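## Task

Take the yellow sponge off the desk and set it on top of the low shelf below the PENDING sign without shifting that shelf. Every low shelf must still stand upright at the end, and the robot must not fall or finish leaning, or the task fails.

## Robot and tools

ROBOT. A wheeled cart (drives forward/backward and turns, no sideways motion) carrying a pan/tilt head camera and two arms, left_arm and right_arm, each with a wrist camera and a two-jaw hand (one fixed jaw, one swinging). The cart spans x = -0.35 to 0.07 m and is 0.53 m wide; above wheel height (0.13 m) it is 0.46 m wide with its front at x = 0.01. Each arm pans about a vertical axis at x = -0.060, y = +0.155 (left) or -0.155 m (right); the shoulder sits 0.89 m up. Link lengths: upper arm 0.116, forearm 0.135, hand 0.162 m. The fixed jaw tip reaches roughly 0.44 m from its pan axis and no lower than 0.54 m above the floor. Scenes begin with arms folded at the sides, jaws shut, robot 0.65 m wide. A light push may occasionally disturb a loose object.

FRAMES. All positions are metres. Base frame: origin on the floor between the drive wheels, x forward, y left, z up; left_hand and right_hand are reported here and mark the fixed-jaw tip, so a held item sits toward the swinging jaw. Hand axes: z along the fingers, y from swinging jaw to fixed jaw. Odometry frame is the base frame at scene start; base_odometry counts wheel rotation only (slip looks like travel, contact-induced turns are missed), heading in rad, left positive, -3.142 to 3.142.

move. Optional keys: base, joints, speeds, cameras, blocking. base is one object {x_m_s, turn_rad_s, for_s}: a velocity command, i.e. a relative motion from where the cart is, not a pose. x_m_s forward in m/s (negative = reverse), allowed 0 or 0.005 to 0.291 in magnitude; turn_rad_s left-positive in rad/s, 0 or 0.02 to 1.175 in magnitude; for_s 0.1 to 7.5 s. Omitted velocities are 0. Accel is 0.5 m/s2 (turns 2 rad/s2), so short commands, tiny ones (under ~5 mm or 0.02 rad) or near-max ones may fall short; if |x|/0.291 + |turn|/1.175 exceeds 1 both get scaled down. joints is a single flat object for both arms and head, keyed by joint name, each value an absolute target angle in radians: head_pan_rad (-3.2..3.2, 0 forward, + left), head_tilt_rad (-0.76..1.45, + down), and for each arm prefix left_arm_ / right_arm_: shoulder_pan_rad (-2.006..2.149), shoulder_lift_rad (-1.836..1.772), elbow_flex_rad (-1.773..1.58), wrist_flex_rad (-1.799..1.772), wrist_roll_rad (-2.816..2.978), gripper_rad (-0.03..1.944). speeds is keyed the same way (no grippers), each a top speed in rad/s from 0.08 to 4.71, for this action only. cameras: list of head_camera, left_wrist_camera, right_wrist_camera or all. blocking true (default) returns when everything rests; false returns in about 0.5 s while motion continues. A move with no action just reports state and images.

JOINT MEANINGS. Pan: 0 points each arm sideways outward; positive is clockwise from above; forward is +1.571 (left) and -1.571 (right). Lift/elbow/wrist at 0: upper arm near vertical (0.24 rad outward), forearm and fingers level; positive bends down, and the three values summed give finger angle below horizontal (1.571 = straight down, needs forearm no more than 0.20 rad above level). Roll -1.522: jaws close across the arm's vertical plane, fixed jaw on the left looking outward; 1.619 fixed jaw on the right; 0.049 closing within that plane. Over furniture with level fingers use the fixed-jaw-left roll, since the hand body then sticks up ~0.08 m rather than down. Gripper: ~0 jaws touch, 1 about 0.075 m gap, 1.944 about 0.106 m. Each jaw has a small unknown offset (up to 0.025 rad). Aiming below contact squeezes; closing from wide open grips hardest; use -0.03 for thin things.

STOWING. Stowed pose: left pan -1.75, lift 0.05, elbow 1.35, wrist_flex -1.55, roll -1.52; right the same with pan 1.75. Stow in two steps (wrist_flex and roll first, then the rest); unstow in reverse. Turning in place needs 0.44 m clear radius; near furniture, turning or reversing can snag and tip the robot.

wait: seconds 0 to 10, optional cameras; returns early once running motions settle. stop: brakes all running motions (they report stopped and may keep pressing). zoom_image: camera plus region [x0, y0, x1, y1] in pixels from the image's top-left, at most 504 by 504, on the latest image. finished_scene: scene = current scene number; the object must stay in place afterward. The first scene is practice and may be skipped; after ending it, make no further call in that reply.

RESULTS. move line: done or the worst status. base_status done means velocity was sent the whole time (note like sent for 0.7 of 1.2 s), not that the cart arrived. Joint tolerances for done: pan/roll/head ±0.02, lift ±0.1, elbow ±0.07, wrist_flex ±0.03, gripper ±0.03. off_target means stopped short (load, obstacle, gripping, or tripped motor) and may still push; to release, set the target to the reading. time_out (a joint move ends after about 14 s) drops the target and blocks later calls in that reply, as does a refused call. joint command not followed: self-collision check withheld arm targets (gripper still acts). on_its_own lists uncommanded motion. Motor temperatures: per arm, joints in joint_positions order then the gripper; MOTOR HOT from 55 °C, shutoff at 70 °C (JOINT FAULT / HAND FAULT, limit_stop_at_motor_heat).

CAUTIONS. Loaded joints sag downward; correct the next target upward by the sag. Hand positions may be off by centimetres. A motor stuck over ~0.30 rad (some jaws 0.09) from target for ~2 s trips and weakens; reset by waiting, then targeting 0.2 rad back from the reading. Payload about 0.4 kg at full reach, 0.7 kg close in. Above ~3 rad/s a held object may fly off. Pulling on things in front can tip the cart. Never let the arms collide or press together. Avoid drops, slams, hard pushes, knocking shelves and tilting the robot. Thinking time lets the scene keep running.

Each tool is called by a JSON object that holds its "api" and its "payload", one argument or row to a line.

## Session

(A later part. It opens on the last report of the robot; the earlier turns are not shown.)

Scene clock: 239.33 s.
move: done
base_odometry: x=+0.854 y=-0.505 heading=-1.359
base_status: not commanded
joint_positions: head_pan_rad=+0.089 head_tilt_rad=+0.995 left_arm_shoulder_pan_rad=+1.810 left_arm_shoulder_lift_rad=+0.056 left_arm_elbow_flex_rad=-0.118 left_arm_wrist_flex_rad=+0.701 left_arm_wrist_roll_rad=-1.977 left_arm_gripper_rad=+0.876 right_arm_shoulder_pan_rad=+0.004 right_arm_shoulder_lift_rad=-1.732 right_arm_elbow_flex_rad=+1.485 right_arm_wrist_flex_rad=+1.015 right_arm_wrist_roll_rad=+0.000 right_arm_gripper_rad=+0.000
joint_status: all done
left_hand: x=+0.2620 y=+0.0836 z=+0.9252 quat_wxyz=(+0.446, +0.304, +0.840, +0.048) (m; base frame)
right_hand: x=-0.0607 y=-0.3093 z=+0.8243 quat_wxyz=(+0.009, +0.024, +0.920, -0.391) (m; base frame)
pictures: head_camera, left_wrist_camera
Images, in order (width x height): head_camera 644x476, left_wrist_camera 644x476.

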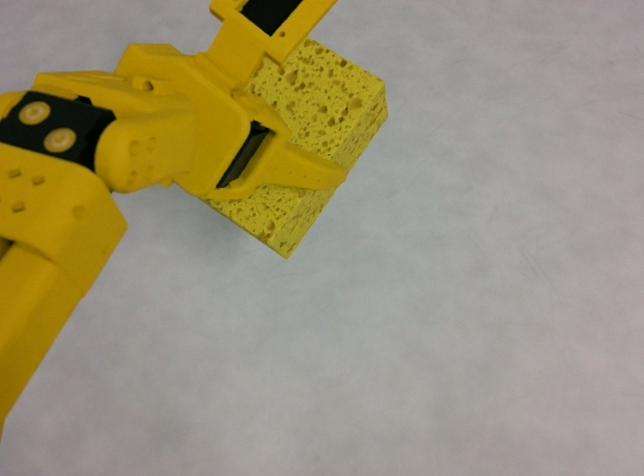

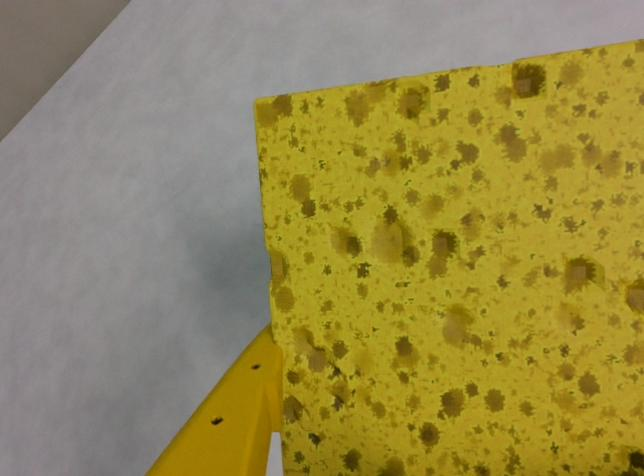

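{"api": "move", "payload": {
  "base": {"x_m_s":-0.2,"for_s":1.3},
  "joints": {"left_arm_shoulder_lift_rad":-0.5,"left_arm_elbow_flex_rad":0.1,"left_arm_wrist_flex_rad":0.9,"left_arm_shoulder_pan_rad":1.6,"head_pan_rad":-2.4,"head_tilt_rad":0.2},
  "speeds": {"left_arm_shoulder_lift_rad":0.6,"left_arm_elbow_flex_rad":0.4,"left_arm_shoulder_pan_rad":0.3}
}}

{"api": "move", "payload": {
  "base": {"turn_rad_s":0.2,"for_s":0.98},
  "cameras": ["head_camera"]
}}

{"api": "move", "payload": {
  "joints": {"head_pan_rad":3.1,"head_tilt_rad":0.3},
  "cameras": ["head_camera","left_wrist_camera"]
}}

Scene clock: 252.97 s.
move: done
base_odometry: x=+0.800 y=-0.253 heading=-1.357
base_status: done (sent for 1.3 of 1.3 s)
joint_positions: head_pan_rad=-2.392 head_tilt_rad=+0.212 left_arm_shoulder_pan_rad=+1.600 left_arm_shoulder_lift_rad=-0.464 left_arm_elbow_flex_rad=+0.106 left_arm_wrist_flex_rad=+0.896 left_arm_wrist_roll_rad=-1.977 left_arm_gripper_rad=+0.876 right_arm_shoulder_pan_rad=+0.000 right_arm_shoulder_lift_rad=-1.732 right_arm_elbow_flex_rad=+1.485 right_arm_wrist_flex_rad=+1.015 right_arm_wrist_roll_rad=+0.000 right_arm_gripper_rad=+0.000
joint_status: all done
left_hand: x=+0.2091 y=+0.1541 z=+0.9798 quat_wxyz=(+0.482, +0.208, +0.844, +0.104) (m; base frame)
right_hand: x=-0.0599 y=-0.3093 z=+0.8243 quat_wxyz=(+0.010, +0.022, +0.920, -0.391) (m; base frame)
pictures: none

Scene clock: 254.53 s.
move: done
base_odometry: x=+0.800 y=-0.252 heading=-1.167
base_status: done (sent for 0.97 of 0.97 s)
joint_positions: head_pan_rad=-2.392 head_tilt_rad=+0.212 left_arm_shoulder_pan_rad=+1.602 left_arm_shoulder_lift_rad=-0.464 left_arm_elbow_flex_rad=+0.106 left_arm_wrist_flex_rad=+0.896 left_arm_wrist_roll_rad=-1.977 left_arm_gripper_rad=+0.876 right_arm_shoulder_pan_rad=+0.003 right_arm_shoulder_lift_rad=-1.732 right_arm_elbow_flex_rad=+1.485 right_arm_wrist_flex_rad=+1.015 right_arm_wrist_roll_rad=+0.000 right_arm_gripper_rad=+0.000
joint_status: not commanded
left_hand: x=+0.2091 y=+0.1537 z=+0.9798 quat_wxyz=(+0.483, +0.209, +0.844, +0.104) (m; base frame)
right_hand: x=-0.0604 y=-0.3093 z=+0.8243 quat_wxyz=(+0.009, +0.024, +0.920, -0.391) (m; base frame)
pictures: head_camera
Images, in order (width x height): head_camera 644x476.

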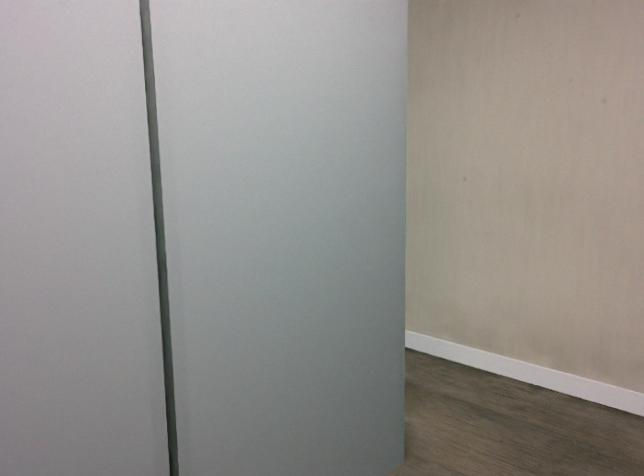

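Scene clock: 259.00 s.
move: done
base_odometry: x=+0.800 y=-0.252 heading=-1.167
base_status: not commanded
joint_positions: head_pan_rad=+3.089 head_tilt_rad=+0.292 left_arm_shoulder_pan_rad=+1.602 left_arm_shoulder_lift_rad=-0.464 left_arm_elbow_flex_rad=+0.106 left_arm_wrist_flex_rad=+0.896 left_arm_wrist_roll_rad=-1.977 left_arm_gripper_rad=+0.876 right_arm_shoulder_pan_rad=+0.003 right_arm_shoulder_lift_rad=-1.732 right_arm_elbow_flex_rad=+1.485 right_arm_wrist_flex_rad=+1.015 right_arm_wrist_roll_rad=+0.000 right_arm_gripper_rad=+0.000
joint_status: all done
left_hand: x=+0.2091 y=+0.1537 z=+0.9798 quat_wxyz=(+0.483, +0.209, +0.844, +0.104) (m; base frame)
right_hand: x=-0.0604 y=-0.3093 z=+0.8243 quat_wxyz=(+0.009, +0.024, +0.920, -0.391) (m; base frame)
pictures: head_camera, left_wrist_camera
Images, in order (width x height): head_camera 644x476, left_wrist_camera 644x476.

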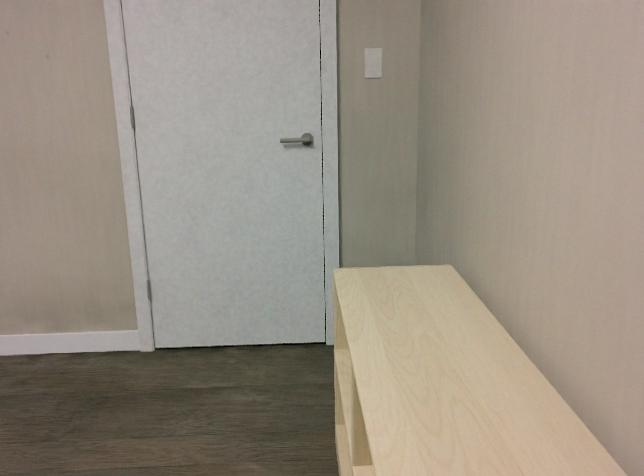

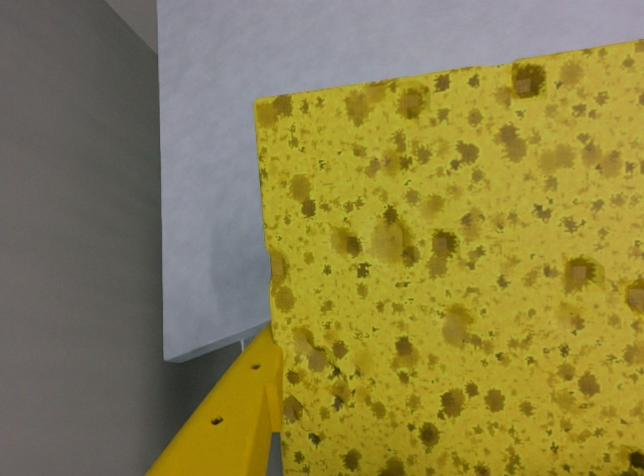

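{"api": "move", "payload": {
  "base": {"turn_rad_s":0.5,"for_s":1.5}
}}

{"api": "move", "payload": {
  "base": {"x_m_s":-0.2,"for_s":3.9},
  "joints": {"head_pan_rad":2.3,"head_tilt_rad":0.1},
  "cameras": ["head_camera","left_wrist_camera"]
}}

{"api": "move", "payload": {
  "joints": {"head_pan_rad":1.5},
  "cameras": ["head_camera"]
}}

Scene clock: 274.83 s.
move: done
base_odometry: x=+0.800 y=-0.252 heading=-0.417
base_status: done (sent for 1.5 of 1.5 s)
joint_positions: head_pan_rad=+3.089 head_tilt_rad=+0.292 left_arm_shoulder_pan_rad=+1.600 left_arm_shoulder_lift_rad=-0.464 left_arm_elbow_flex_rad=+0.106 left_arm_wrist_flex_rad=+0.896 left_arm_wrist_roll_rad=-1.977 left_arm_gripper_rad=+0.876 right_arm_shoulder_pan_rad=-0.004 right_arm_shoulder_lift_rad=-1.732 right_arm_elbow_flex_rad=+1.485 right_arm_wrist_flex_rad=+1.015 right_arm_wrist_roll_rad=+0.000 right_arm_gripper_rad=+0.000
joint_status: not commanded
left_hand: x=+0.2091 y=+0.1541 z=+0.9798 quat_wxyz=(+0.482, +0.208, +0.844, +0.104) (m; base frame)
right_hand: x=-0.0595 y=-0.3093 z=+0.8243 quat_wxyz=(+0.010, +0.021, +0.920, -0.390) (m; base frame)
pictures: none

Scene clock: 279.90 s.
move: done
base_odometry: x=+0.086 y=+0.062 heading=-0.415
base_status: done (sent for 3.9 of 3.9 s)
joint_positions: head_pan_rad=+2.309 head_tilt_rad=+0.111 left_arm_shoulder_pan_rad=+1.600 left_arm_shoulder_lift_rad=-0.464 left_arm_elbow_flex_rad=+0.106 left_arm_wrist_flex_rad=+0.896 left_arm_wrist_roll_rad=-1.977 left_arm_gripper_rad=+0.876 right_arm_shoulder_pan_rad=-0.002 right_arm_shoulder_lift_rad=-1.732 right_arm_elbow_flex_rad=+1.485 right_arm_wrist_flex_rad=+1.015 right_arm_wrist_roll_rad=+0.000 right_arm_gripper_rad=+0.000
joint_status: all done
left_hand: x=+0.2091 y=+0.1541 z=+0.9798 quat_wxyz=(+0.482, +0.208, +0.844, +0.104) (m; base frame)
right_hand: x=-0.0597 y=-0.3093 z=+0.8243 quat_wxyz=(+0.010, +0.021, +0.920, -0.390) (m; base frame)
pictures: head_camera, left_wrist_camera
Images, in order (width x height): head_camera 644x476, left_wrist_camera 644x476.

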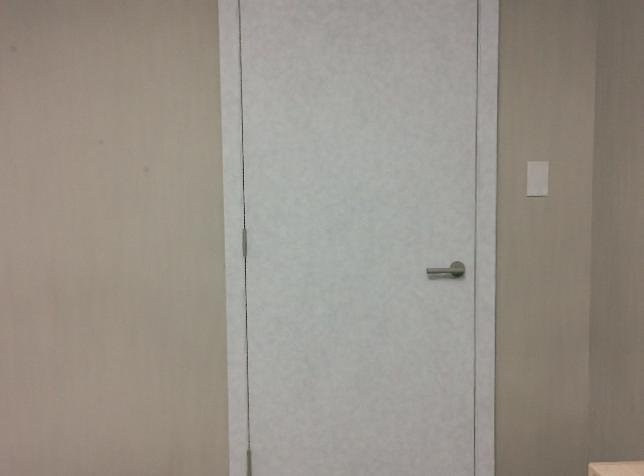

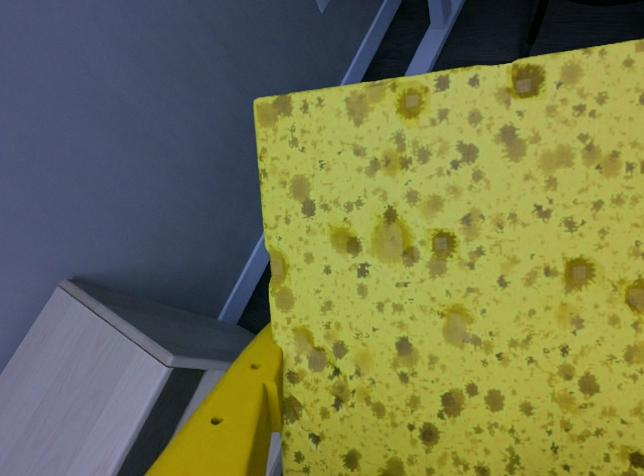

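Scene clock: 281.23 s.
move: done
base_odometry: x=+0.086 y=+0.062 heading=-0.415
base_status: not commanded
joint_positions: head_pan_rad=+1.509 head_tilt_rad=+0.111 left_arm_shoulder_pan_rad=+1.600 left_arm_shoulder_lift_rad=-0.464 left_arm_elbow_flex_rad=+0.106 left_arm_wrist_flex_rad=+0.896 left_arm_wrist_roll_rad=-1.977 left_arm_gripper_rad=+0.876 right_arm_shoulder_pan_rad=-0.002 right_arm_shoulder_lift_rad=-1.732 right_arm_elbow_flex_rad=+1.485 right_arm_wrist_flex_rad=+1.015 right_arm_wrist_roll_rad=+0.000 right_arm_gripper_rad=+0.000
joint_status: all done
left_hand: x=+0.2091 y=+0.1541 z=+0.9798 quat_wxyz=(+0.482, +0.208, +0.844, +0.104) (m; base frame)
right_hand: x=-0.0597 y=-0.3093 z=+0.8243 quat_wxyz=(+0.010, +0.021, +0.920, -0.390) (m; base frame)
pictures: head_camera
Images, in order (width x height): head_camera 644x476.

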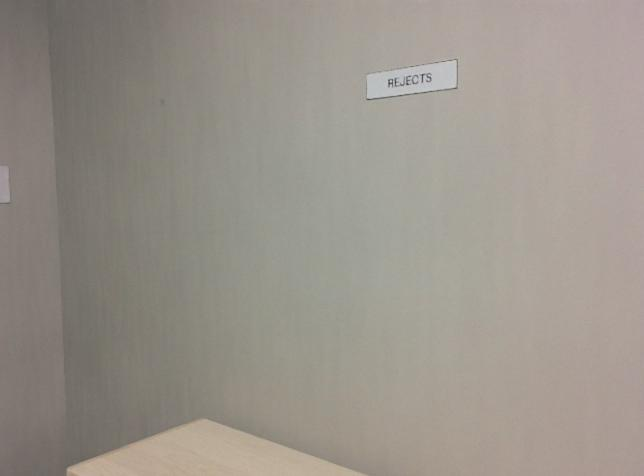

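{"api": "move", "payload": {
  "joints": {"head_pan_rad":3.0,"head_tilt_rad":0.25},
  "cameras": ["head_camera"]
}}

{"api": "move", "payload": {
  "joints": {"head_pan_rad":-2.5},
  "cameras": ["head_camera"]
}}

Scene clock: 288.83 s.
move: done
base_odometry: x=+0.086 y=+0.062 heading=-0.415
base_status: not commanded
joint_positions: head_pan_rad=+2.990 head_tilt_rad=+0.242 left_arm_shoulder_pan_rad=+1.600 left_arm_shoulder_lift_rad=-0.464 left_arm_elbow_flex_rad=+0.106 left_arm_wrist_flex_rad=+0.896 left_arm_wrist_roll_rad=-1.977 left_arm_gripper_rad=+0.876 right_arm_shoulder_pan_rad=-0.002 right_arm_shoulder_lift_rad=-1.732 right_arm_elbow_flex_rad=+1.485 right_arm_wrist_flex_rad=+1.015 right_arm_wrist_roll_rad=+0.000 right_arm_gripper_rad=+0.000
joint_status: all done
left_hand: x=+0.2091 y=+0.1541 z=+0.9798 quat_wxyz=(+0.482, +0.208, +0.844, +0.104) (m; base frame)
right_hand: x=-0.0597 y=-0.3093 z=+0.8243 quat_wxyz=(+0.010, +0.021, +0.920, -0.390) (m; base frame)
pictures: head_camera
Images, in order (width x height): head_camera 644x476.

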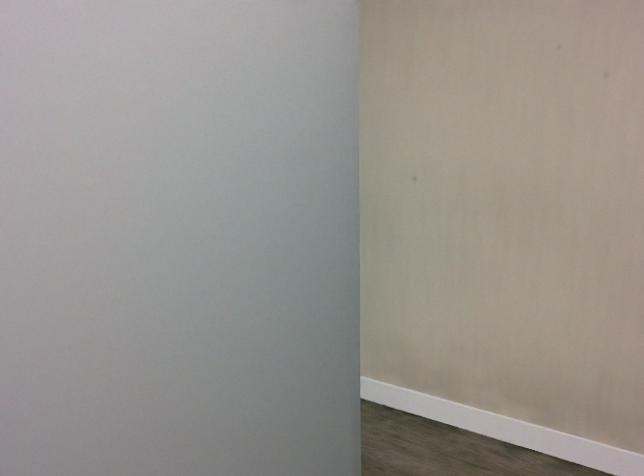

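Scene clock: 293.30 s.
move: done
base_odometry: x=+0.086 y=+0.062 heading=-0.415
base_status: not commanded
joint_positions: head_pan_rad=-2.491 head_tilt_rad=+0.242 left_arm_shoulder_pan_rad=+1.600 left_arm_shoulder_lift_rad=-0.464 left_arm_elbow_flex_rad=+0.106 left_arm_wrist_flex_rad=+0.896 left_arm_wrist_roll_rad=-1.977 left_arm_gripper_rad=+0.876 right_arm_shoulder_pan_rad=-0.002 right_arm_shoulder_lift_rad=-1.732 right_arm_elbow_flex_rad=+1.485 right_arm_wrist_flex_rad=+1.015 right_arm_wrist_roll_rad=+0.000 right_arm_gripper_rad=+0.000
joint_status: all done
left_hand: x=+0.2091 y=+0.1541 z=+0.9798 quat_wxyz=(+0.482, +0.208, +0.844, +0.104) (m; base frame)
right_hand: x=-0.0597 y=-0.3093 z=+0.8243 quat_wxyz=(+0.010, +0.021, +0.920, -0.390) (m; base frame)
pictures: head_camera
Images, in order (width x height): head_camera 644x476.

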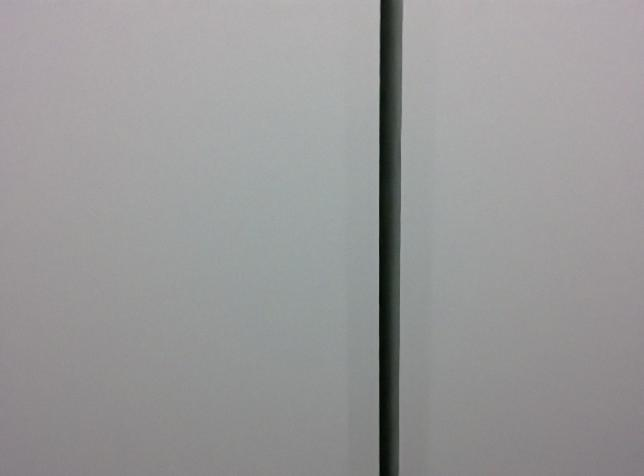

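{"api": "move", "payload": {
  "base": {"turn_rad_s":-0.5,"for_s":1.37},
  "joints": {"head_pan_rad":-2.8,"head_tilt_rad":0.25}
}}

{"api": "move", "payload": {
  "base": {"x_m_s":-0.22,"for_s":6.3},
  "cameras": ["head_camera"]
}}

{"api": "move", "payload": {
  "joints": {"head_pan_rad":-2.0},
  "cameras": ["head_camera"]
}}

Scene clock: 302.93 s.
move: done
base_odometry: x=+0.086 y=+0.062 heading=-1.100
base_status: done (sent for 1.37 of 1.37 s)
joint_positions: head_pan_rad=-2.790 head_tilt_rad=+0.242 left_arm_shoulder_pan_rad=+1.602 left_arm_shoulder_lift_rad=-0.464 left_arm_elbow_flex_rad=+0.106 left_arm_wrist_flex_rad=+0.896 left_arm_wrist_roll_rad=-1.977 left_arm_gripper_rad=+0.876 right_arm_shoulder_pan_rad=+0.003 right_arm_shoulder_lift_rad=-1.732 right_arm_elbow_flex_rad=+1.485 right_arm_wrist_flex_rad=+1.015 right_arm_wrist_roll_rad=+0.000 right_arm_gripper_rad=+0.000
joint_status: all done
left_hand: x=+0.2091 y=+0.1537 z=+0.9798 quat_wxyz=(+0.483, +0.209, +0.844, +0.104) (m; base frame)
right_hand: x=-0.0604 y=-0.3093 z=+0.8243 quat_wxyz=(+0.009, +0.024, +0.920, -0.391) (m; base frame)
pictures: none

Scene clock: 310.53 s.
move: done
base_odometry: x=-0.540 y=+1.298 heading=-1.102
base_status: done (sent for 6.3 of 6.3 s)
joint_positions: head_pan_rad=-2.790 head_tilt_rad=+0.242 left_arm_shoulder_pan_rad=+1.602 left_arm_shoulder_lift_rad=-0.464 left_arm_elbow_flex_rad=+0.106 left_arm_wrist_flex_rad=+0.896 left_arm_wrist_roll_rad=-1.977 left_arm_gripper_rad=+0.876 right_arm_shoulder_pan_rad=+0.001 right_arm_shoulder_lift_rad=-1.732 right_arm_elbow_flex_rad=+1.485 right_arm_wrist_flex_rad=+1.015 right_arm_wrist_roll_rad=+0.000 right_arm_gripper_rad=+0.000
joint_status: not commanded
left_hand: x=+0.2091 y=+0.1537 z=+0.9798 quat_wxyz=(+0.483, +0.209, +0.844, +0.104) (m; base frame)
right_hand: x=-0.0602 y=-0.3093 z=+0.8243 quat_wxyz=(+0.009, +0.023, +0.920, -0.391) (m; base frame)
pictures: head_camera
Images, in order (width x height): head_camera 644x476.

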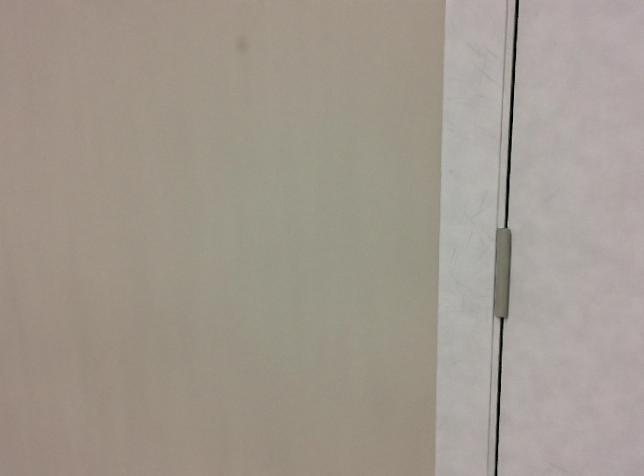

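Scene clock: 311.87 s.
move: done
base_odometry: x=-0.540 y=+1.298 heading=-1.102
base_status: not commanded
joint_positions: head_pan_rad=-2.011 head_tilt_rad=+0.242 left_arm_shoulder_pan_rad=+1.602 left_arm_shoulder_lift_rad=-0.464 left_arm_elbow_flex_rad=+0.106 left_arm_wrist_flex_rad=+0.896 left_arm_wrist_roll_rad=-1.977 left_arm_gripper_rad=+0.876 right_arm_shoulder_pan_rad=+0.001 right_arm_shoulder_lift_rad=-1.732 right_arm_elbow_flex_rad=+1.485 right_arm_wrist_flex_rad=+1.015 right_arm_wrist_roll_rad=+0.000 right_arm_gripper_rad=+0.000
joint_status: all done
left_hand: x=+0.2091 y=+0.1537 z=+0.9798 quat_wxyz=(+0.483, +0.209, +0.844, +0.104) (m; base frame)
right_hand: x=-0.0602 y=-0.3093 z=+0.8243 quat_wxyz=(+0.009, +0.023, +0.920, -0.391) (m; base frame)
pictures: head_camera
Images, in order (width x height): head_camera 644x476.

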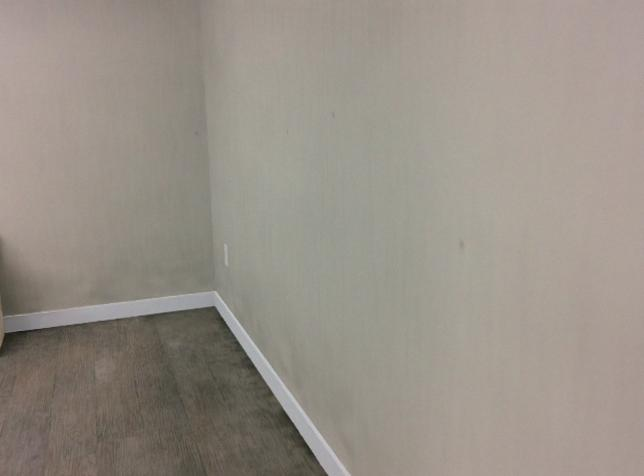

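{"api": "move", "payload": {
  "joints": {"head_pan_rad":-1.5,"head_tilt_rad":0.15},
  "cameras": ["head_camera"]
}}

{"api": "move", "payload": {
  "joints": {"head_pan_rad":-1.3,"head_tilt_rad":0.7},
  "cameras": ["head_camera"]
}}

Scene clock: 324.40 s.
move: done
base_odometry: x=-0.540 y=+1.298 heading=-1.102
base_status: not commanded
joint_positions: head_pan_rad=-1.511 head_tilt_rad=+0.161 left_arm_shoulder_pan_rad=+1.602 left_arm_shoulder_lift_rad=-0.464 left_arm_elbow_flex_rad=+0.106 left_arm_wrist_flex_rad=+0.896 left_arm_wrist_roll_rad=-1.977 left_arm_gripper_rad=+0.876 right_arm_shoulder_pan_rad=+0.001 right_arm_shoulder_lift_rad=-1.732 right_arm_elbow_flex_rad=+1.485 right_arm_wrist_flex_rad=+1.015 right_arm_wrist_roll_rad=+0.000 right_arm_gripper_rad=+0.000
joint_status: all done
left_hand: x=+0.2091 y=+0.1537 z=+0.9798 quat_wxyz=(+0.483, +0.209, +0.844, +0.104) (m; base frame)
right_hand: x=-0.0602 y=-0.3093 z=+0.8243 quat_wxyz=(+0.009, +0.023, +0.920, -0.391) (m; base frame)
pictures: head_camera
Images, in order (width x height): head_camera 644x476.

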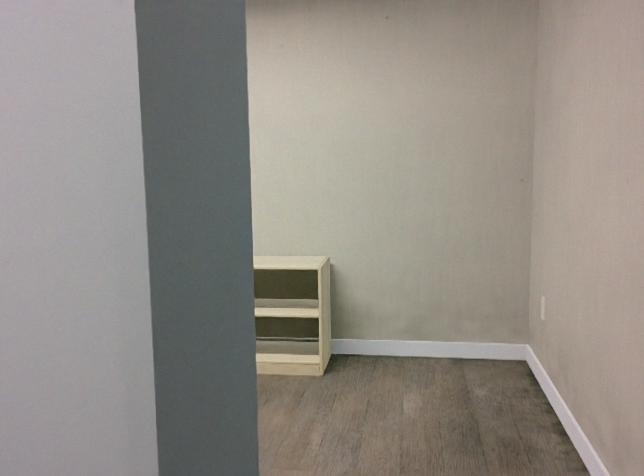

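Scene clock: 325.57 s.
move: done
base_odometry: x=-0.540 y=+1.298 heading=-1.102
base_status: not commanded
joint_positions: head_pan_rad=-1.310 head_tilt_rad=+0.693 left_arm_shoulder_pan_rad=+1.602 left_arm_shoulder_lift_rad=-0.464 left_arm_elbow_flex_rad=+0.106 left_arm_wrist_flex_rad=+0.896 left_arm_wrist_roll_rad=-1.977 left_arm_gripper_rad=+0.876 right_arm_shoulder_pan_rad=+0.001 right_arm_shoulder_lift_rad=-1.732 right_arm_elbow_flex_rad=+1.485 right_arm_wrist_flex_rad=+1.015 right_arm_wrist_roll_rad=+0.000 right_arm_gripper_rad=+0.000
joint_status: all done
left_hand: x=+0.2091 y=+0.1537 z=+0.9798 quat_wxyz=(+0.483, +0.209, +0.844, +0.104) (m; base frame)
right_hand: x=-0.0602 y=-0.3093 z=+0.8243 quat_wxyz=(+0.009, +0.023, +0.920, -0.391) (m; base frame)
pictures: head_camera
Images, in order (width x height): head_camera 644x476.

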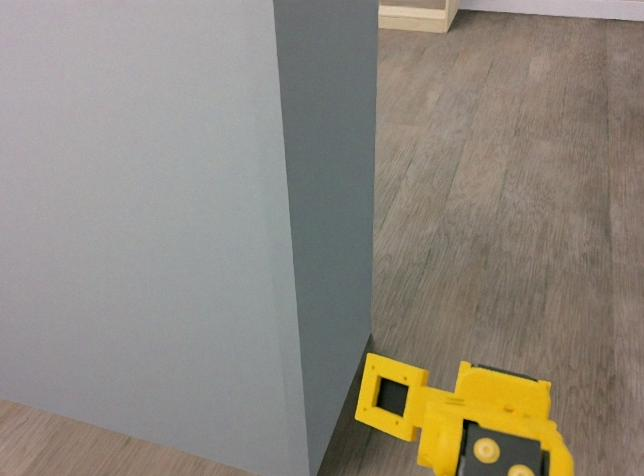

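{"api": "move", "payload": {
  "base": {"turn_rad_s":-0.6,"for_s":3.27},
  "joints": {"head_pan_rad":0.0,"head_tilt_rad":0.4},
  "cameras": ["head_camera","left_wrist_camera"]
}}

Scene clock: 361.30 s.
move: done
base_odometry: x=-0.541 y=+1.298 heading=-3.059
base_status: done (sent for 3.27 of 3.27 s)
joint_positions: head_pan_rad=-0.011 head_tilt_rad=+0.413 left_arm_shoulder_pan_rad=+1.600 left_arm_shoulder_lift_rad=-0.464 left_arm_elbow_flex_rad=+0.106 left_arm_wrist_flex_rad=+0.896 left_arm_wrist_roll_rad=-1.977 left_arm_gripper_rad=+0.876 right_arm_shoulder_pan_rad=+0.004 right_arm_shoulder_lift_rad=-1.732 right_arm_elbow_flex_rad=+1.485 right_arm_wrist_flex_rad=+1.015 right_arm_wrist_roll_rad=+0.000 right_arm_gripper_rad=+0.000
joint_status: all done
left_hand: x=+0.2091 y=+0.1541 z=+0.9798 quat_wxyz=(+0.482, +0.208, +0.844, +0.104) (m; base frame)
right_hand: x=-0.0607 y=-0.3093 z=+0.8243 quat_wxyz=(+0.009, +0.024, +0.920, -0.391) (m; base frame)
pictures: head_camera, left_wrist_camera
Images, in order (width x height): head_camera 644x476, left_wrist_camera 644x476.

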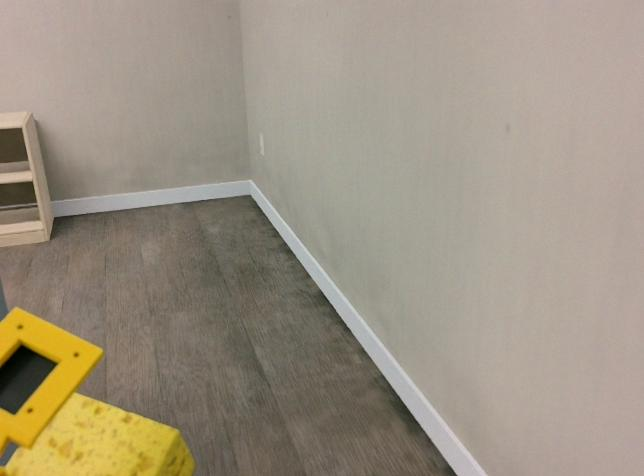

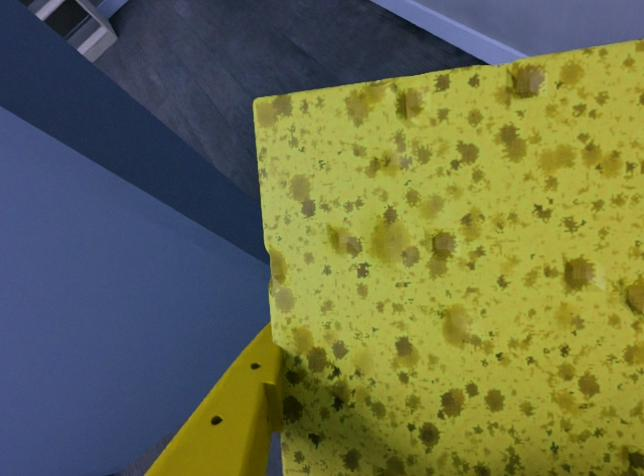

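{"api": "move", "payload": {
  "base": {"x_m_s":0.22,"for_s":2.8}
}}

{"api": "move", "payload": {
  "base": {"turn_rad_s":0.4,"for_s":0.82}
}}

{"api": "move", "payload": {
  "base": {"x_m_s":0.25,"for_s":5.2},
  "joints": {"head_pan_rad":0.6,"head_tilt_rad":0.1},
  "cameras": ["head_camera"]
}}

Scene clock: 379.17 s.
move: done
base_odometry: x=-1.155 y=+1.249 heading=-3.061
base_status: done (sent for 2.8 of 2.8 s)
joint_positions: head_pan_rad=-0.011 head_tilt_rad=+0.412 left_arm_shoulder_pan_rad=+1.600 left_arm_shoulder_lift_rad=-0.466 left_arm_elbow_flex_rad=+0.106 left_arm_wrist_flex_rad=+0.896 left_arm_wrist_roll_rad=-1.977 left_arm_gripper_rad=+0.876 right_arm_shoulder_pan_rad=+0.003 right_arm_shoulder_lift_rad=-1.732 right_arm_elbow_flex_rad=+1.485 right_arm_wrist_flex_rad=+1.015 right_arm_wrist_roll_rad=+0.000 right_arm_gripper_rad=+0.000
joint_status: not commanded
left_hand: x=+0.2090 y=+0.1541 z=+0.9802 quat_wxyz=(+0.483, +0.208, +0.844, +0.104) (m; base frame)
right_hand: x=-0.0604 y=-0.3093 z=+0.8243 quat_wxyz=(+0.009, +0.024, +0.920, -0.391) (m; base frame)
pictures: none

Scene clock: 380.60 s.
move: done
base_odometry: x=-1.155 y=+1.250 heading=-2.726
base_status: done (sent for 0.83 of 0.83 s)
joint_positions: head_pan_rad=-0.011 head_tilt_rad=+0.412 left_arm_shoulder_pan_rad=+1.595 left_arm_shoulder_lift_rad=-0.466 left_arm_elbow_flex_rad=+0.106 left_arm_wrist_flex_rad=+0.896 left_arm_wrist_roll_rad=-1.977 left_arm_gripper_rad=+0.876 right_arm_shoulder_pan_rad=-0.002 right_arm_shoulder_lift_rad=-1.732 right_arm_elbow_flex_rad=+1.485 right_arm_wrist_flex_rad=+1.015 right_arm_wrist_roll_rad=+0.000 right_arm_gripper_rad=+0.000
joint_status: not commanded
left_hand: x=+0.2090 y=+0.1554 z=+0.9802 quat_wxyz=(+0.483, +0.206, +0.845, +0.105) (m; base frame)
right_hand: x=-0.0597 y=-0.3093 z=+0.8243 quat_wxyz=(+0.010, +0.021, +0.920, -0.390) (m; base frame)
pictures: none

Scene clock: 386.97 s.
move: done
base_odometry: x=-2.346 y=+0.727 heading=-2.729
base_status: done (sent for 5.2 of 5.2 s)
joint_positions: head_pan_rad=+0.589 head_tilt_rad=+0.110 left_arm_shoulder_pan_rad=+1.595 left_arm_shoulder_lift_rad=-0.466 left_arm_elbow_flex_rad=+0.106 left_arm_wrist_flex_rad=+0.896 left_arm_wrist_roll_rad=-1.977 left_arm_gripper_rad=+0.876 right_arm_shoulder_pan_rad=+0.001 right_arm_shoulder_lift_rad=-1.732 right_arm_elbow_flex_rad=+1.485 right_arm_wrist_flex_rad=+1.015 right_arm_wrist_roll_rad=+0.000 right_arm_gripper_rad=+0.000
joint_status: all done
left_hand: x=+0.2090 y=+0.1554 z=+0.9802 quat_wxyz=(+0.483, +0.206, +0.845, +0.105) (m; base frame)
right_hand: x=-0.0602 y=-0.3093 z=+0.8243 quat_wxyz=(+0.009, +0.023, +0.920, -0.391) (m; base frame)
pictures: head_camera
Images, in order (width x height): head_camera 644x476.

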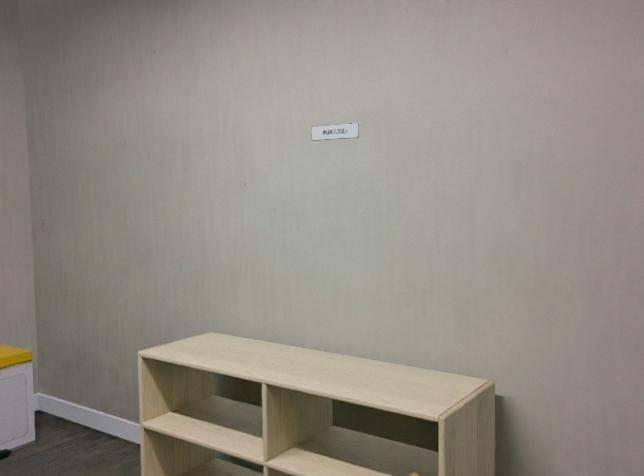

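{"api": "zoom_image", "payload": {
  "camera": "head_camera",
  "region": [300, 110, 370, 150]
}}

Scaled by 7.200.

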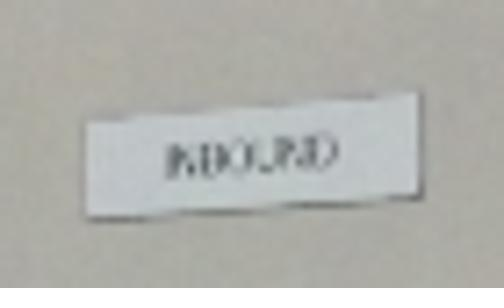

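{"api": "move", "payload": {
  "joints": {"head_pan_rad":1.3,"head_tilt_rad":0.1},
  "cameras": ["head_camera"]
}}

{"api": "move", "payload": {
  "joints": {"head_pan_rad":2.0},
  "cameras": ["head_camera"]
}}

Scene clock: 396.77 s.
move: done
base_odometry: x=-2.346 y=+0.727 heading=-2.729
base_status: not commanded
joint_positions: head_pan_rad=+1.290 head_tilt_rad=+0.110 left_arm_shoulder_pan_rad=+1.595 left_arm_shoulder_lift_rad=-0.466 left_arm_elbow_flex_rad=+0.106 left_arm_wrist_flex_rad=+0.896 left_arm_wrist_roll_rad=-1.977 left_arm_gripper_rad=+0.876 right_arm_shoulder_pan_rad=+0.001 right_arm_shoulder_lift_rad=-1.732 right_arm_elbow_flex_rad=+1.485 right_arm_wrist_flex_rad=+1.015 right_arm_wrist_roll_rad=+0.000 right_arm_gripper_rad=+0.000
joint_status: all done
left_hand: x=+0.2090 y=+0.1554 z=+0.9802 quat_wxyz=(+0.483, +0.206, +0.845, +0.105) (m; base frame)
right_hand: x=-0.0602 y=-0.3093 z=+0.8243 quat_wxyz=(+0.009, +0.023, +0.920, -0.391) (m; base frame)
pictures: head_camera
Images, in order (width x height): head_camera 644x476.

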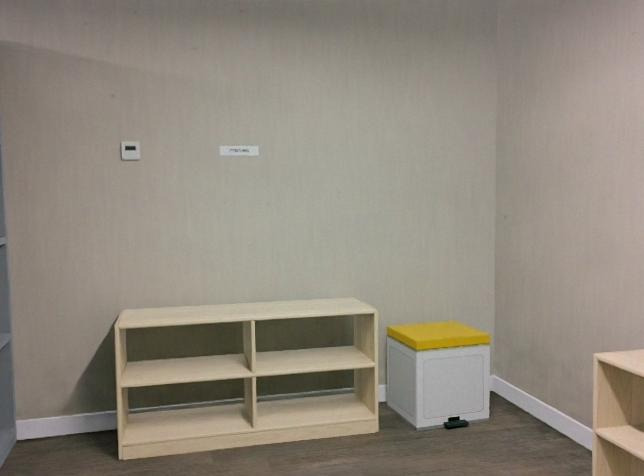

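Scene clock: 398.03 s.
move: done
base_odometry: x=-2.346 y=+0.727 heading=-2.729
base_status: not commanded
joint_positions: head_pan_rad=+1.989 head_tilt_rad=+0.110 left_arm_shoulder_pan_rad=+1.595 left_arm_shoulder_lift_rad=-0.466 left_arm_elbow_flex_rad=+0.106 left_arm_wrist_flex_rad=+0.896 left_arm_wrist_roll_rad=-1.977 left_arm_gripper_rad=+0.876 right_arm_shoulder_pan_rad=+0.001 right_arm_shoulder_lift_rad=-1.732 right_arm_elbow_flex_rad=+1.485 right_arm_wrist_flex_rad=+1.015 right_arm_wrist_roll_rad=+0.000 right_arm_gripper_rad=+0.000
joint_status: all done
left_hand: x=+0.2090 y=+0.1554 z=+0.9802 quat_wxyz=(+0.483, +0.206, +0.845, +0.105) (m; base frame)
right_hand: x=-0.0602 y=-0.3093 z=+0.8243 quat_wxyz=(+0.009, +0.023, +0.920, -0.391) (m; base frame)
pictures: head_camera
Images, in order (width x height): head_camera 644x476.

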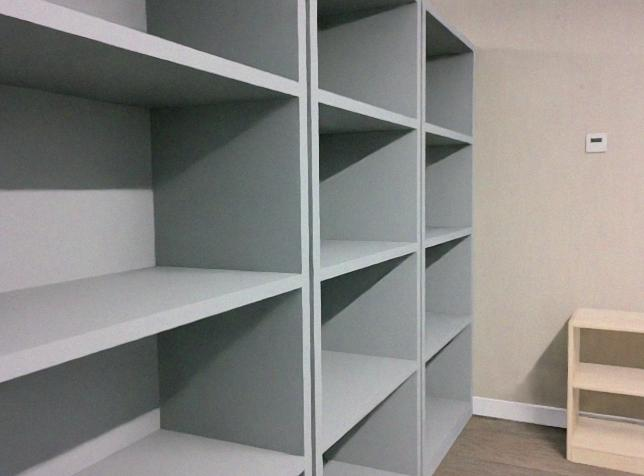

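{"api": "move", "payload": {
  "base": {"turn_rad_s":0.6,"for_s":2.1},
  "joints": {"head_pan_rad":0.15,"head_tilt_rad":0.25}
}}

{"api": "move", "payload": {
  "base": {"x_m_s":0.25,"for_s":5.0},
  "cameras": ["head_camera","left_wrist_camera"]
}}

Scene clock: 416.00 s.
move: done
base_odometry: x=-2.345 y=+0.727 heading=-1.467
base_status: done (sent for 2.1 of 2.1 s)
joint_positions: head_pan_rad=+0.159 head_tilt_rad=+0.242 left_arm_shoulder_pan_rad=+1.595 left_arm_shoulder_lift_rad=-0.466 left_arm_elbow_flex_rad=+0.106 left_arm_wrist_flex_rad=+0.896 left_arm_wrist_roll_rad=-1.977 left_arm_gripper_rad=+0.876 right_arm_shoulder_pan_rad=+0.000 right_arm_shoulder_lift_rad=-1.732 right_arm_elbow_flex_rad=+1.485 right_arm_wrist_flex_rad=+1.015 right_arm_wrist_roll_rad=+0.000 right_arm_gripper_rad=+0.000
joint_status: all done
left_hand: x=+0.2090 y=+0.1554 z=+0.9802 quat_wxyz=(+0.483, +0.206, +0.845, +0.105) (m; base frame)
right_hand: x=-0.0599 y=-0.3093 z=+0.8243 quat_wxyz=(+0.010, +0.022, +0.920, -0.391) (m; base frame)
pictures: none

Scene clock: 422.17 s.
move: done
base_odometry: x=-2.217 y=-0.517 heading=-1.469
base_status: done (sent for 5 of 5 s)
joint_positions: head_pan_rad=+0.159 head_tilt_rad=+0.242 left_arm_shoulder_pan_rad=+1.595 left_arm_shoulder_lift_rad=-0.466 left_arm_elbow_flex_rad=+0.106 left_arm_wrist_flex_rad=+0.896 left_arm_wrist_roll_rad=-1.977 left_arm_gripper_rad=+0.876 right_arm_shoulder_pan_rad=+0.003 right_arm_shoulder_lift_rad=-1.732 right_arm_elbow_flex_rad=+1.485 right_arm_wrist_flex_rad=+1.015 right_arm_wrist_roll_rad=+0.000 right_arm_gripper_rad=+0.000
joint_status: not commanded
left_hand: x=+0.2090 y=+0.1554 z=+0.9802 quat_wxyz=(+0.483, +0.206, +0.845, +0.105) (m; base frame)
right_hand: x=-0.0604 y=-0.3093 z=+0.8243 quat_wxyz=(+0.009, +0.024, +0.920, -0.391) (m; base frame)
pictures: head_camera, left_wrist_camera
Images, in order (width x height): head_camera 644x476, left_wrist_camera 644x476.

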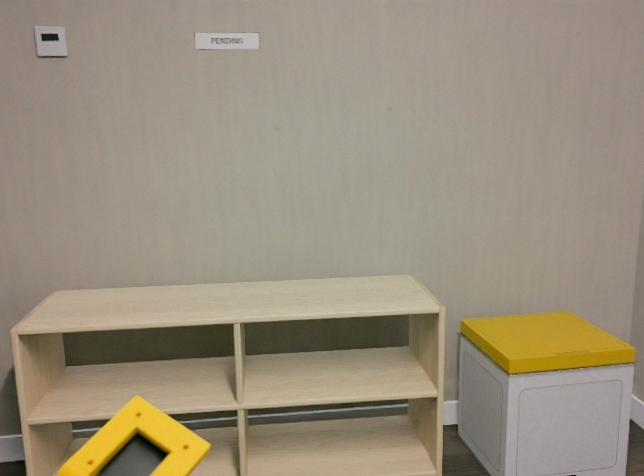

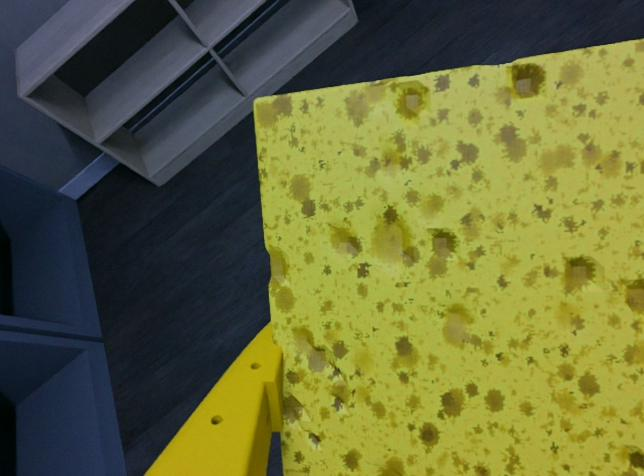

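{"api": "move", "payload": {
  "base": {"x_m_s":0.22,"for_s":3.2}
}}

{"api": "move", "payload": {
  "base": {"turn_rad_s":0.4,"for_s":0.72}
}}

{"api": "move", "payload": {
  "base": {"x_m_s":0.2,"for_s":3.1},
  "joints": {"head_pan_rad":0.1,"head_tilt_rad":0.9},
  "cameras": ["head_camera","left_wrist_camera"]
}}

Scene clock: 439.00 s.
move: done
base_odometry: x=-2.145 y=-1.217 heading=-1.467
base_status: done (sent for 3.2 of 3.2 s)
joint_positions: head_pan_rad=+0.159 head_tilt_rad=+0.242 left_arm_shoulder_pan_rad=+1.595 left_arm_shoulder_lift_rad=-0.466 left_arm_elbow_flex_rad=+0.106 left_arm_wrist_flex_rad=+0.896 left_arm_wrist_roll_rad=-1.977 left_arm_gripper_rad=+0.876 right_arm_shoulder_pan_rad=+0.004 right_arm_shoulder_lift_rad=-1.732 right_arm_elbow_flex_rad=+1.485 right_arm_wrist_flex_rad=+1.015 right_arm_wrist_roll_rad=+0.000 right_arm_gripper_rad=+0.000
joint_status: not commanded
left_hand: x=+0.2090 y=+0.1554 z=+0.9802 quat_wxyz=(+0.483, +0.206, +0.845, +0.105) (m; base frame)
right_hand: x=-0.0607 y=-0.3093 z=+0.8243 quat_wxyz=(+0.009, +0.024, +0.920, -0.391) (m; base frame)
pictures: none

Scene clock: 440.37 s.
move: done
base_odometry: x=-2.145 y=-1.217 heading=-1.172
base_status: done (sent for 0.73 of 0.73 s)
joint_positions: head_pan_rad=+0.159 head_tilt_rad=+0.242 left_arm_shoulder_pan_rad=+1.594 left_arm_shoulder_lift_rad=-0.466 left_arm_elbow_flex_rad=+0.106 left_arm_wrist_flex_rad=+0.896 left_arm_wrist_roll_rad=-1.977 left_arm_gripper_rad=+0.876 right_arm_shoulder_pan_rad=+0.003 right_arm_shoulder_lift_rad=-1.732 right_arm_elbow_flex_rad=+1.485 right_arm_wrist_flex_rad=+1.015 right_arm_wrist_roll_rad=+0.000 right_arm_gripper_rad=+0.000
joint_status: not commanded
left_hand: x=+0.2090 y=+0.1558 z=+0.9802 quat_wxyz=(+0.483, +0.206, +0.845, +0.106) (m; base frame)
right_hand: x=-0.0604 y=-0.3093 z=+0.8243 quat_wxyz=(+0.009, +0.024, +0.920, -0.391) (m; base frame)
pictures: none

Scene clock: 444.47 s.
move: done
base_odometry: x=-1.904 y=-1.788 heading=-1.173
base_status: done (sent for 3.1 of 3.1 s)
joint_positions: head_pan_rad=+0.109 head_tilt_rad=+0.894 left_arm_shoulder_pan_rad=+1.595 left_arm_shoulder_lift_rad=-0.466 left_arm_elbow_flex_rad=+0.106 left_arm_wrist_flex_rad=+0.896 left_arm_wrist_roll_rad=-1.977 left_arm_gripper_rad=+0.876 right_arm_shoulder_pan_rad=+0.001 right_arm_shoulder_lift_rad=-1.732 right_arm_elbow_flex_rad=+1.485 right_arm_wrist_flex_rad=+1.015 right_arm_wrist_roll_rad=+0.000 right_arm_gripper_rad=+0.000
joint_status: all done
left_hand: x=+0.2090 y=+0.1554 z=+0.9802 quat_wxyz=(+0.483, +0.206, +0.845, +0.105) (m; base frame)
right_hand: x=-0.0602 y=-0.3093 z=+0.8243 quat_wxyz=(+0.009, +0.023, +0.920, -0.391) (m; base frame)
pictures: head_camera, left_wrist_camera
Images, in order (width x height): head_camera 644x476, left_wrist_camera 644x476.

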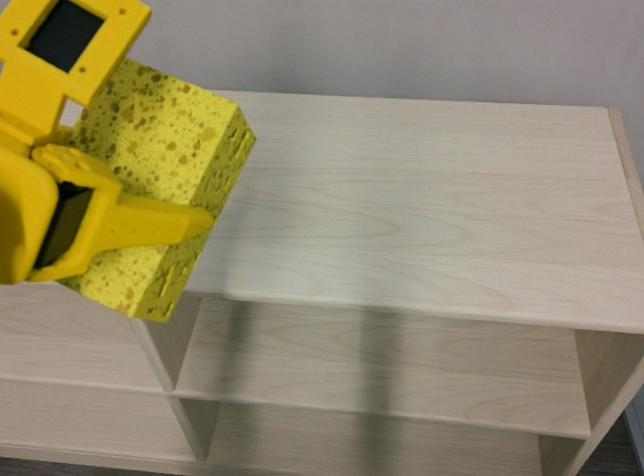

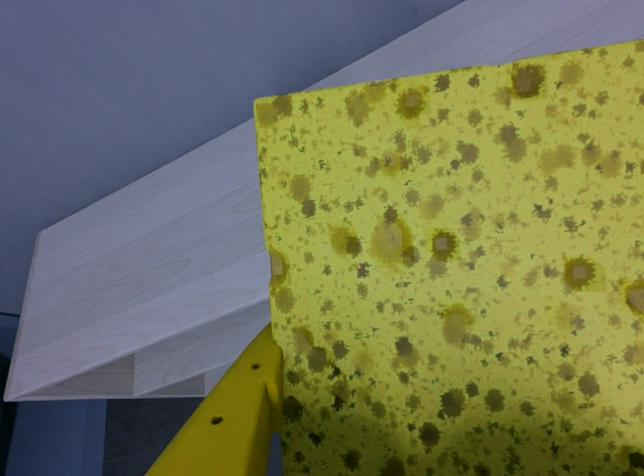

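{"api": "move", "payload": {
  "base": {"x_m_s":0.12,"for_s":2.15}
}}

{"api": "move", "payload": {
  "joints": {"left_arm_shoulder_lift_rad":0.51,"left_arm_elbow_flex_rad":-0.06,"left_arm_wrist_flex_rad":0.55,"left_arm_shoulder_pan_rad":1.6},
  "speeds": {"left_arm_shoulder_lift_rad":0.5,"left_arm_elbow_flex_rad":0.1,"left_arm_wrist_flex_rad":0.2},
  "cameras": ["head_camera","left_wrist_camera"]
}}

Scene clock: 461.87 s.
move: done
base_odometry: x=-1.803 y=-2.029 heading=-1.174
base_status: done (sent for 2.17 of 2.17 s)
joint_positions: head_pan_rad=+0.109 head_tilt_rad=+0.894 left_arm_shoulder_pan_rad=+1.595 left_arm_shoulder_lift_rad=-0.466 left_arm_elbow_flex_rad=+0.106 left_arm_wrist_flex_rad=+0.896 left_arm_wrist_roll_rad=-1.977 left_arm_gripper_rad=+0.876 right_arm_shoulder_pan_rad=+0.004 right_arm_shoulder_lift_rad=-1.732 right_arm_elbow_flex_rad=+1.485 right_arm_wrist_flex_rad=+1.015 right_arm_wrist_roll_rad=+0.000 right_arm_gripper_rad=+0.000
joint_status: not commanded
left_hand: x=+0.2090 y=+0.1554 z=+0.9802 quat_wxyz=(+0.483, +0.206, +0.845, +0.105) (m; base frame)
right_hand: x=-0.0607 y=-0.3093 z=+0.8243 quat_wxyz=(+0.009, +0.024, +0.920, -0.391) (m; base frame)
pictures: none

Scene clock: 464.37 s.
move: done
base_odometry: x=-1.803 y=-2.028 heading=-1.174
base_status: not commanded
joint_positions: head_pan_rad=+0.109 head_tilt_rad=+0.894 left_arm_shoulder_pan_rad=+1.595 left_arm_shoulder_lift_rad=+0.521 left_arm_elbow_flex_rad=-0.024 left_arm_wrist_flex_rad=+0.562 left_arm_wrist_roll_rad=-1.977 left_arm_gripper_rad=+0.876 right_arm_shoulder_pan_rad=+0.004 right_arm_shoulder_lift_rad=-1.732 right_arm_elbow_flex_rad=+1.485 right_arm_wrist_flex_rad=+1.015 right_arm_wrist_roll_rad=+0.000 right_arm_gripper_rad=+0.000
joint_status: all done
left_hand: x=+0.2534 y=+0.1543 z=+0.7797 quat_wxyz=(+0.248, +0.230, +0.940, +0.054) (m; base frame)
right_hand: x=-0.0607 y=-0.3093 z=+0.8243 quat_wxyz=(+0.009, +0.024, +0.920, -0.391) (m; base frame)
pictures: head_camera, left_wrist_camera
Images, in order (width x height): head_camera 644x476, left_wrist_camera 644x476.

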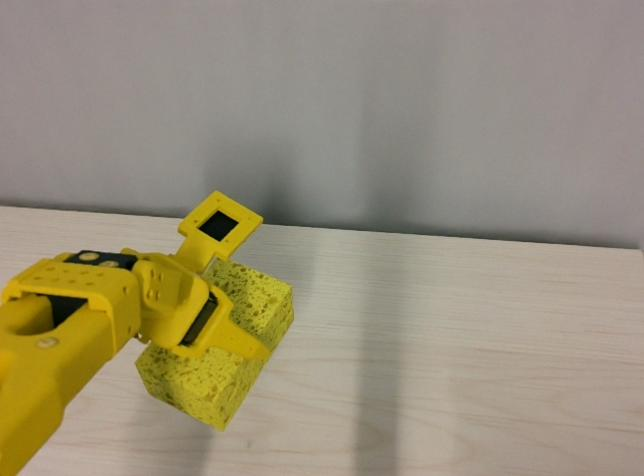

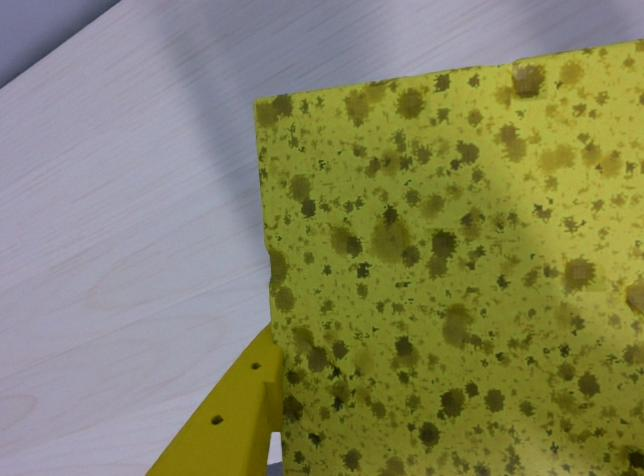

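{"api": "move", "payload": {
  "joints": {"left_arm_shoulder_lift_rad":0.85,"left_arm_elbow_flex_rad":-0.13,"left_arm_wrist_flex_rad":0.31},
  "speeds": {"left_arm_shoulder_lift_rad":0.35,"left_arm_elbow_flex_rad":0.1,"left_arm_wrist_flex_rad":0.25},
  "cameras": ["head_camera"]
}}

{"api": "move", "payload": {
  "joints": {"left_arm_shoulder_lift_rad":0.93,"left_arm_elbow_flex_rad":-0.16,"left_arm_wrist_flex_rad":0.24},
  "speeds": {"left_arm_shoulder_lift_rad":0.2,"left_arm_elbow_flex_rad":0.1,"left_arm_wrist_flex_rad":0.15},
  "cameras": ["head_camera","left_wrist_camera"]
}}

Scene clock: 475.70 s.
move: done
base_odometry: x=-1.803 y=-2.028 heading=-1.174
base_status: not commanded
joint_positions: head_pan_rad=+0.109 head_tilt_rad=+0.894 left_arm_shoulder_pan_rad=+1.595 left_arm_shoulder_lift_rad=+0.863 left_arm_elbow_flex_rad=-0.099 left_arm_wrist_flex_rad=+0.321 left_arm_wrist_roll_rad=-1.977 left_arm_gripper_rad=+0.876 right_arm_shoulder_pan_rad=+0.004 right_arm_shoulder_lift_rad=-1.732 right_arm_elbow_flex_rad=+1.485 right_arm_wrist_flex_rad=+1.015 right_arm_wrist_roll_rad=+0.000 right_arm_gripper_rad=+0.000
joint_status: all done
left_hand: x=+0.2532 y=+0.1543 z=+0.7160 quat_wxyz=(+0.235, +0.230, +0.943, +0.051) (m; base frame)
right_hand: x=-0.0607 y=-0.3093 z=+0.8243 quat_wxyz=(+0.009, +0.024, +0.920, -0.391) (m; base frame)
pictures: head_camera
Images, in order (width x height): head_camera 644x476.

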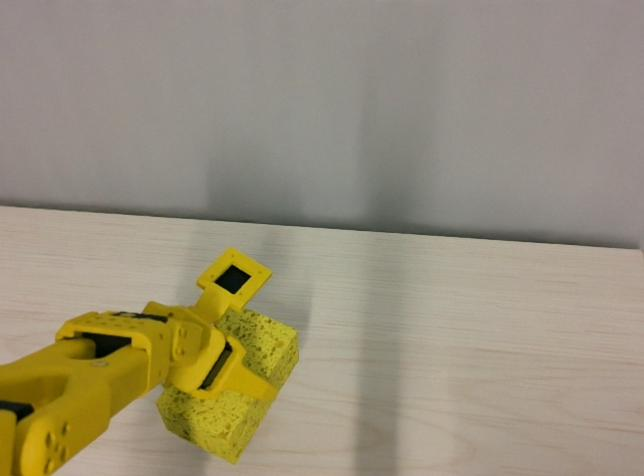

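Scene clock: 476.60 s.
move: done
base_odometry: x=-1.803 y=-2.028 heading=-1.174
base_status: not commanded
joint_positions: head_pan_rad=+0.109 head_tilt_rad=+0.894 left_arm_shoulder_pan_rad=+1.595 left_arm_shoulder_lift_rad=+0.942 left_arm_elbow_flex_rad=-0.130 left_arm_wrist_flex_rad=+0.252 left_arm_wrist_roll_rad=-1.977 left_arm_gripper_rad=+0.876 right_arm_shoulder_pan_rad=+0.004 right_arm_shoulder_lift_rad=-1.732 right_arm_elbow_flex_rad=+1.485 right_arm_wrist_flex_rad=+1.015 right_arm_wrist_roll_rad=+0.000 right_arm_gripper_rad=+0.000
joint_status: all done
left_hand: x=+0.2552 y=+0.1542 z=+0.7043 quat_wxyz=(+0.245, +0.230, +0.940, +0.053) (m; base frame)
right_hand: x=-0.0607 y=-0.3093 z=+0.8243 quat_wxyz=(+0.009, +0.024, +0.920, -0.391) (m; base frame)
pictures: head_camera, left_wrist_camera
Images, in order (width x height): head_camera 644x476, left_wrist_camera 644x476.

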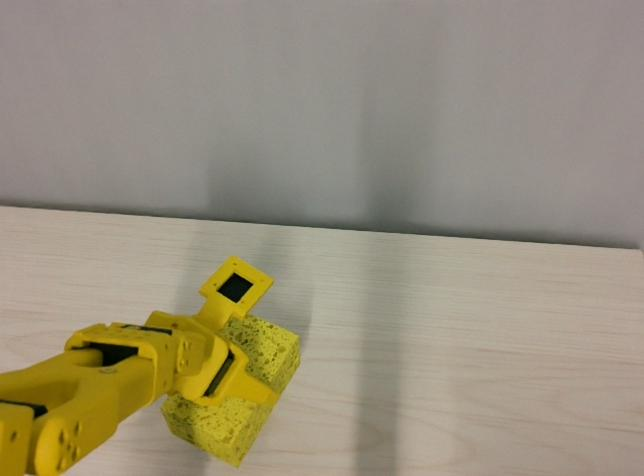

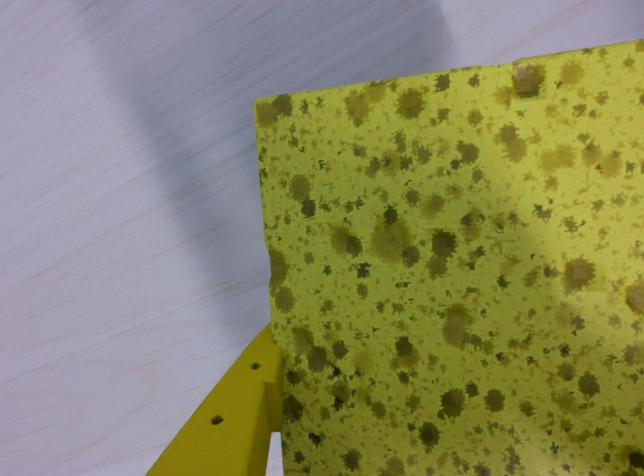

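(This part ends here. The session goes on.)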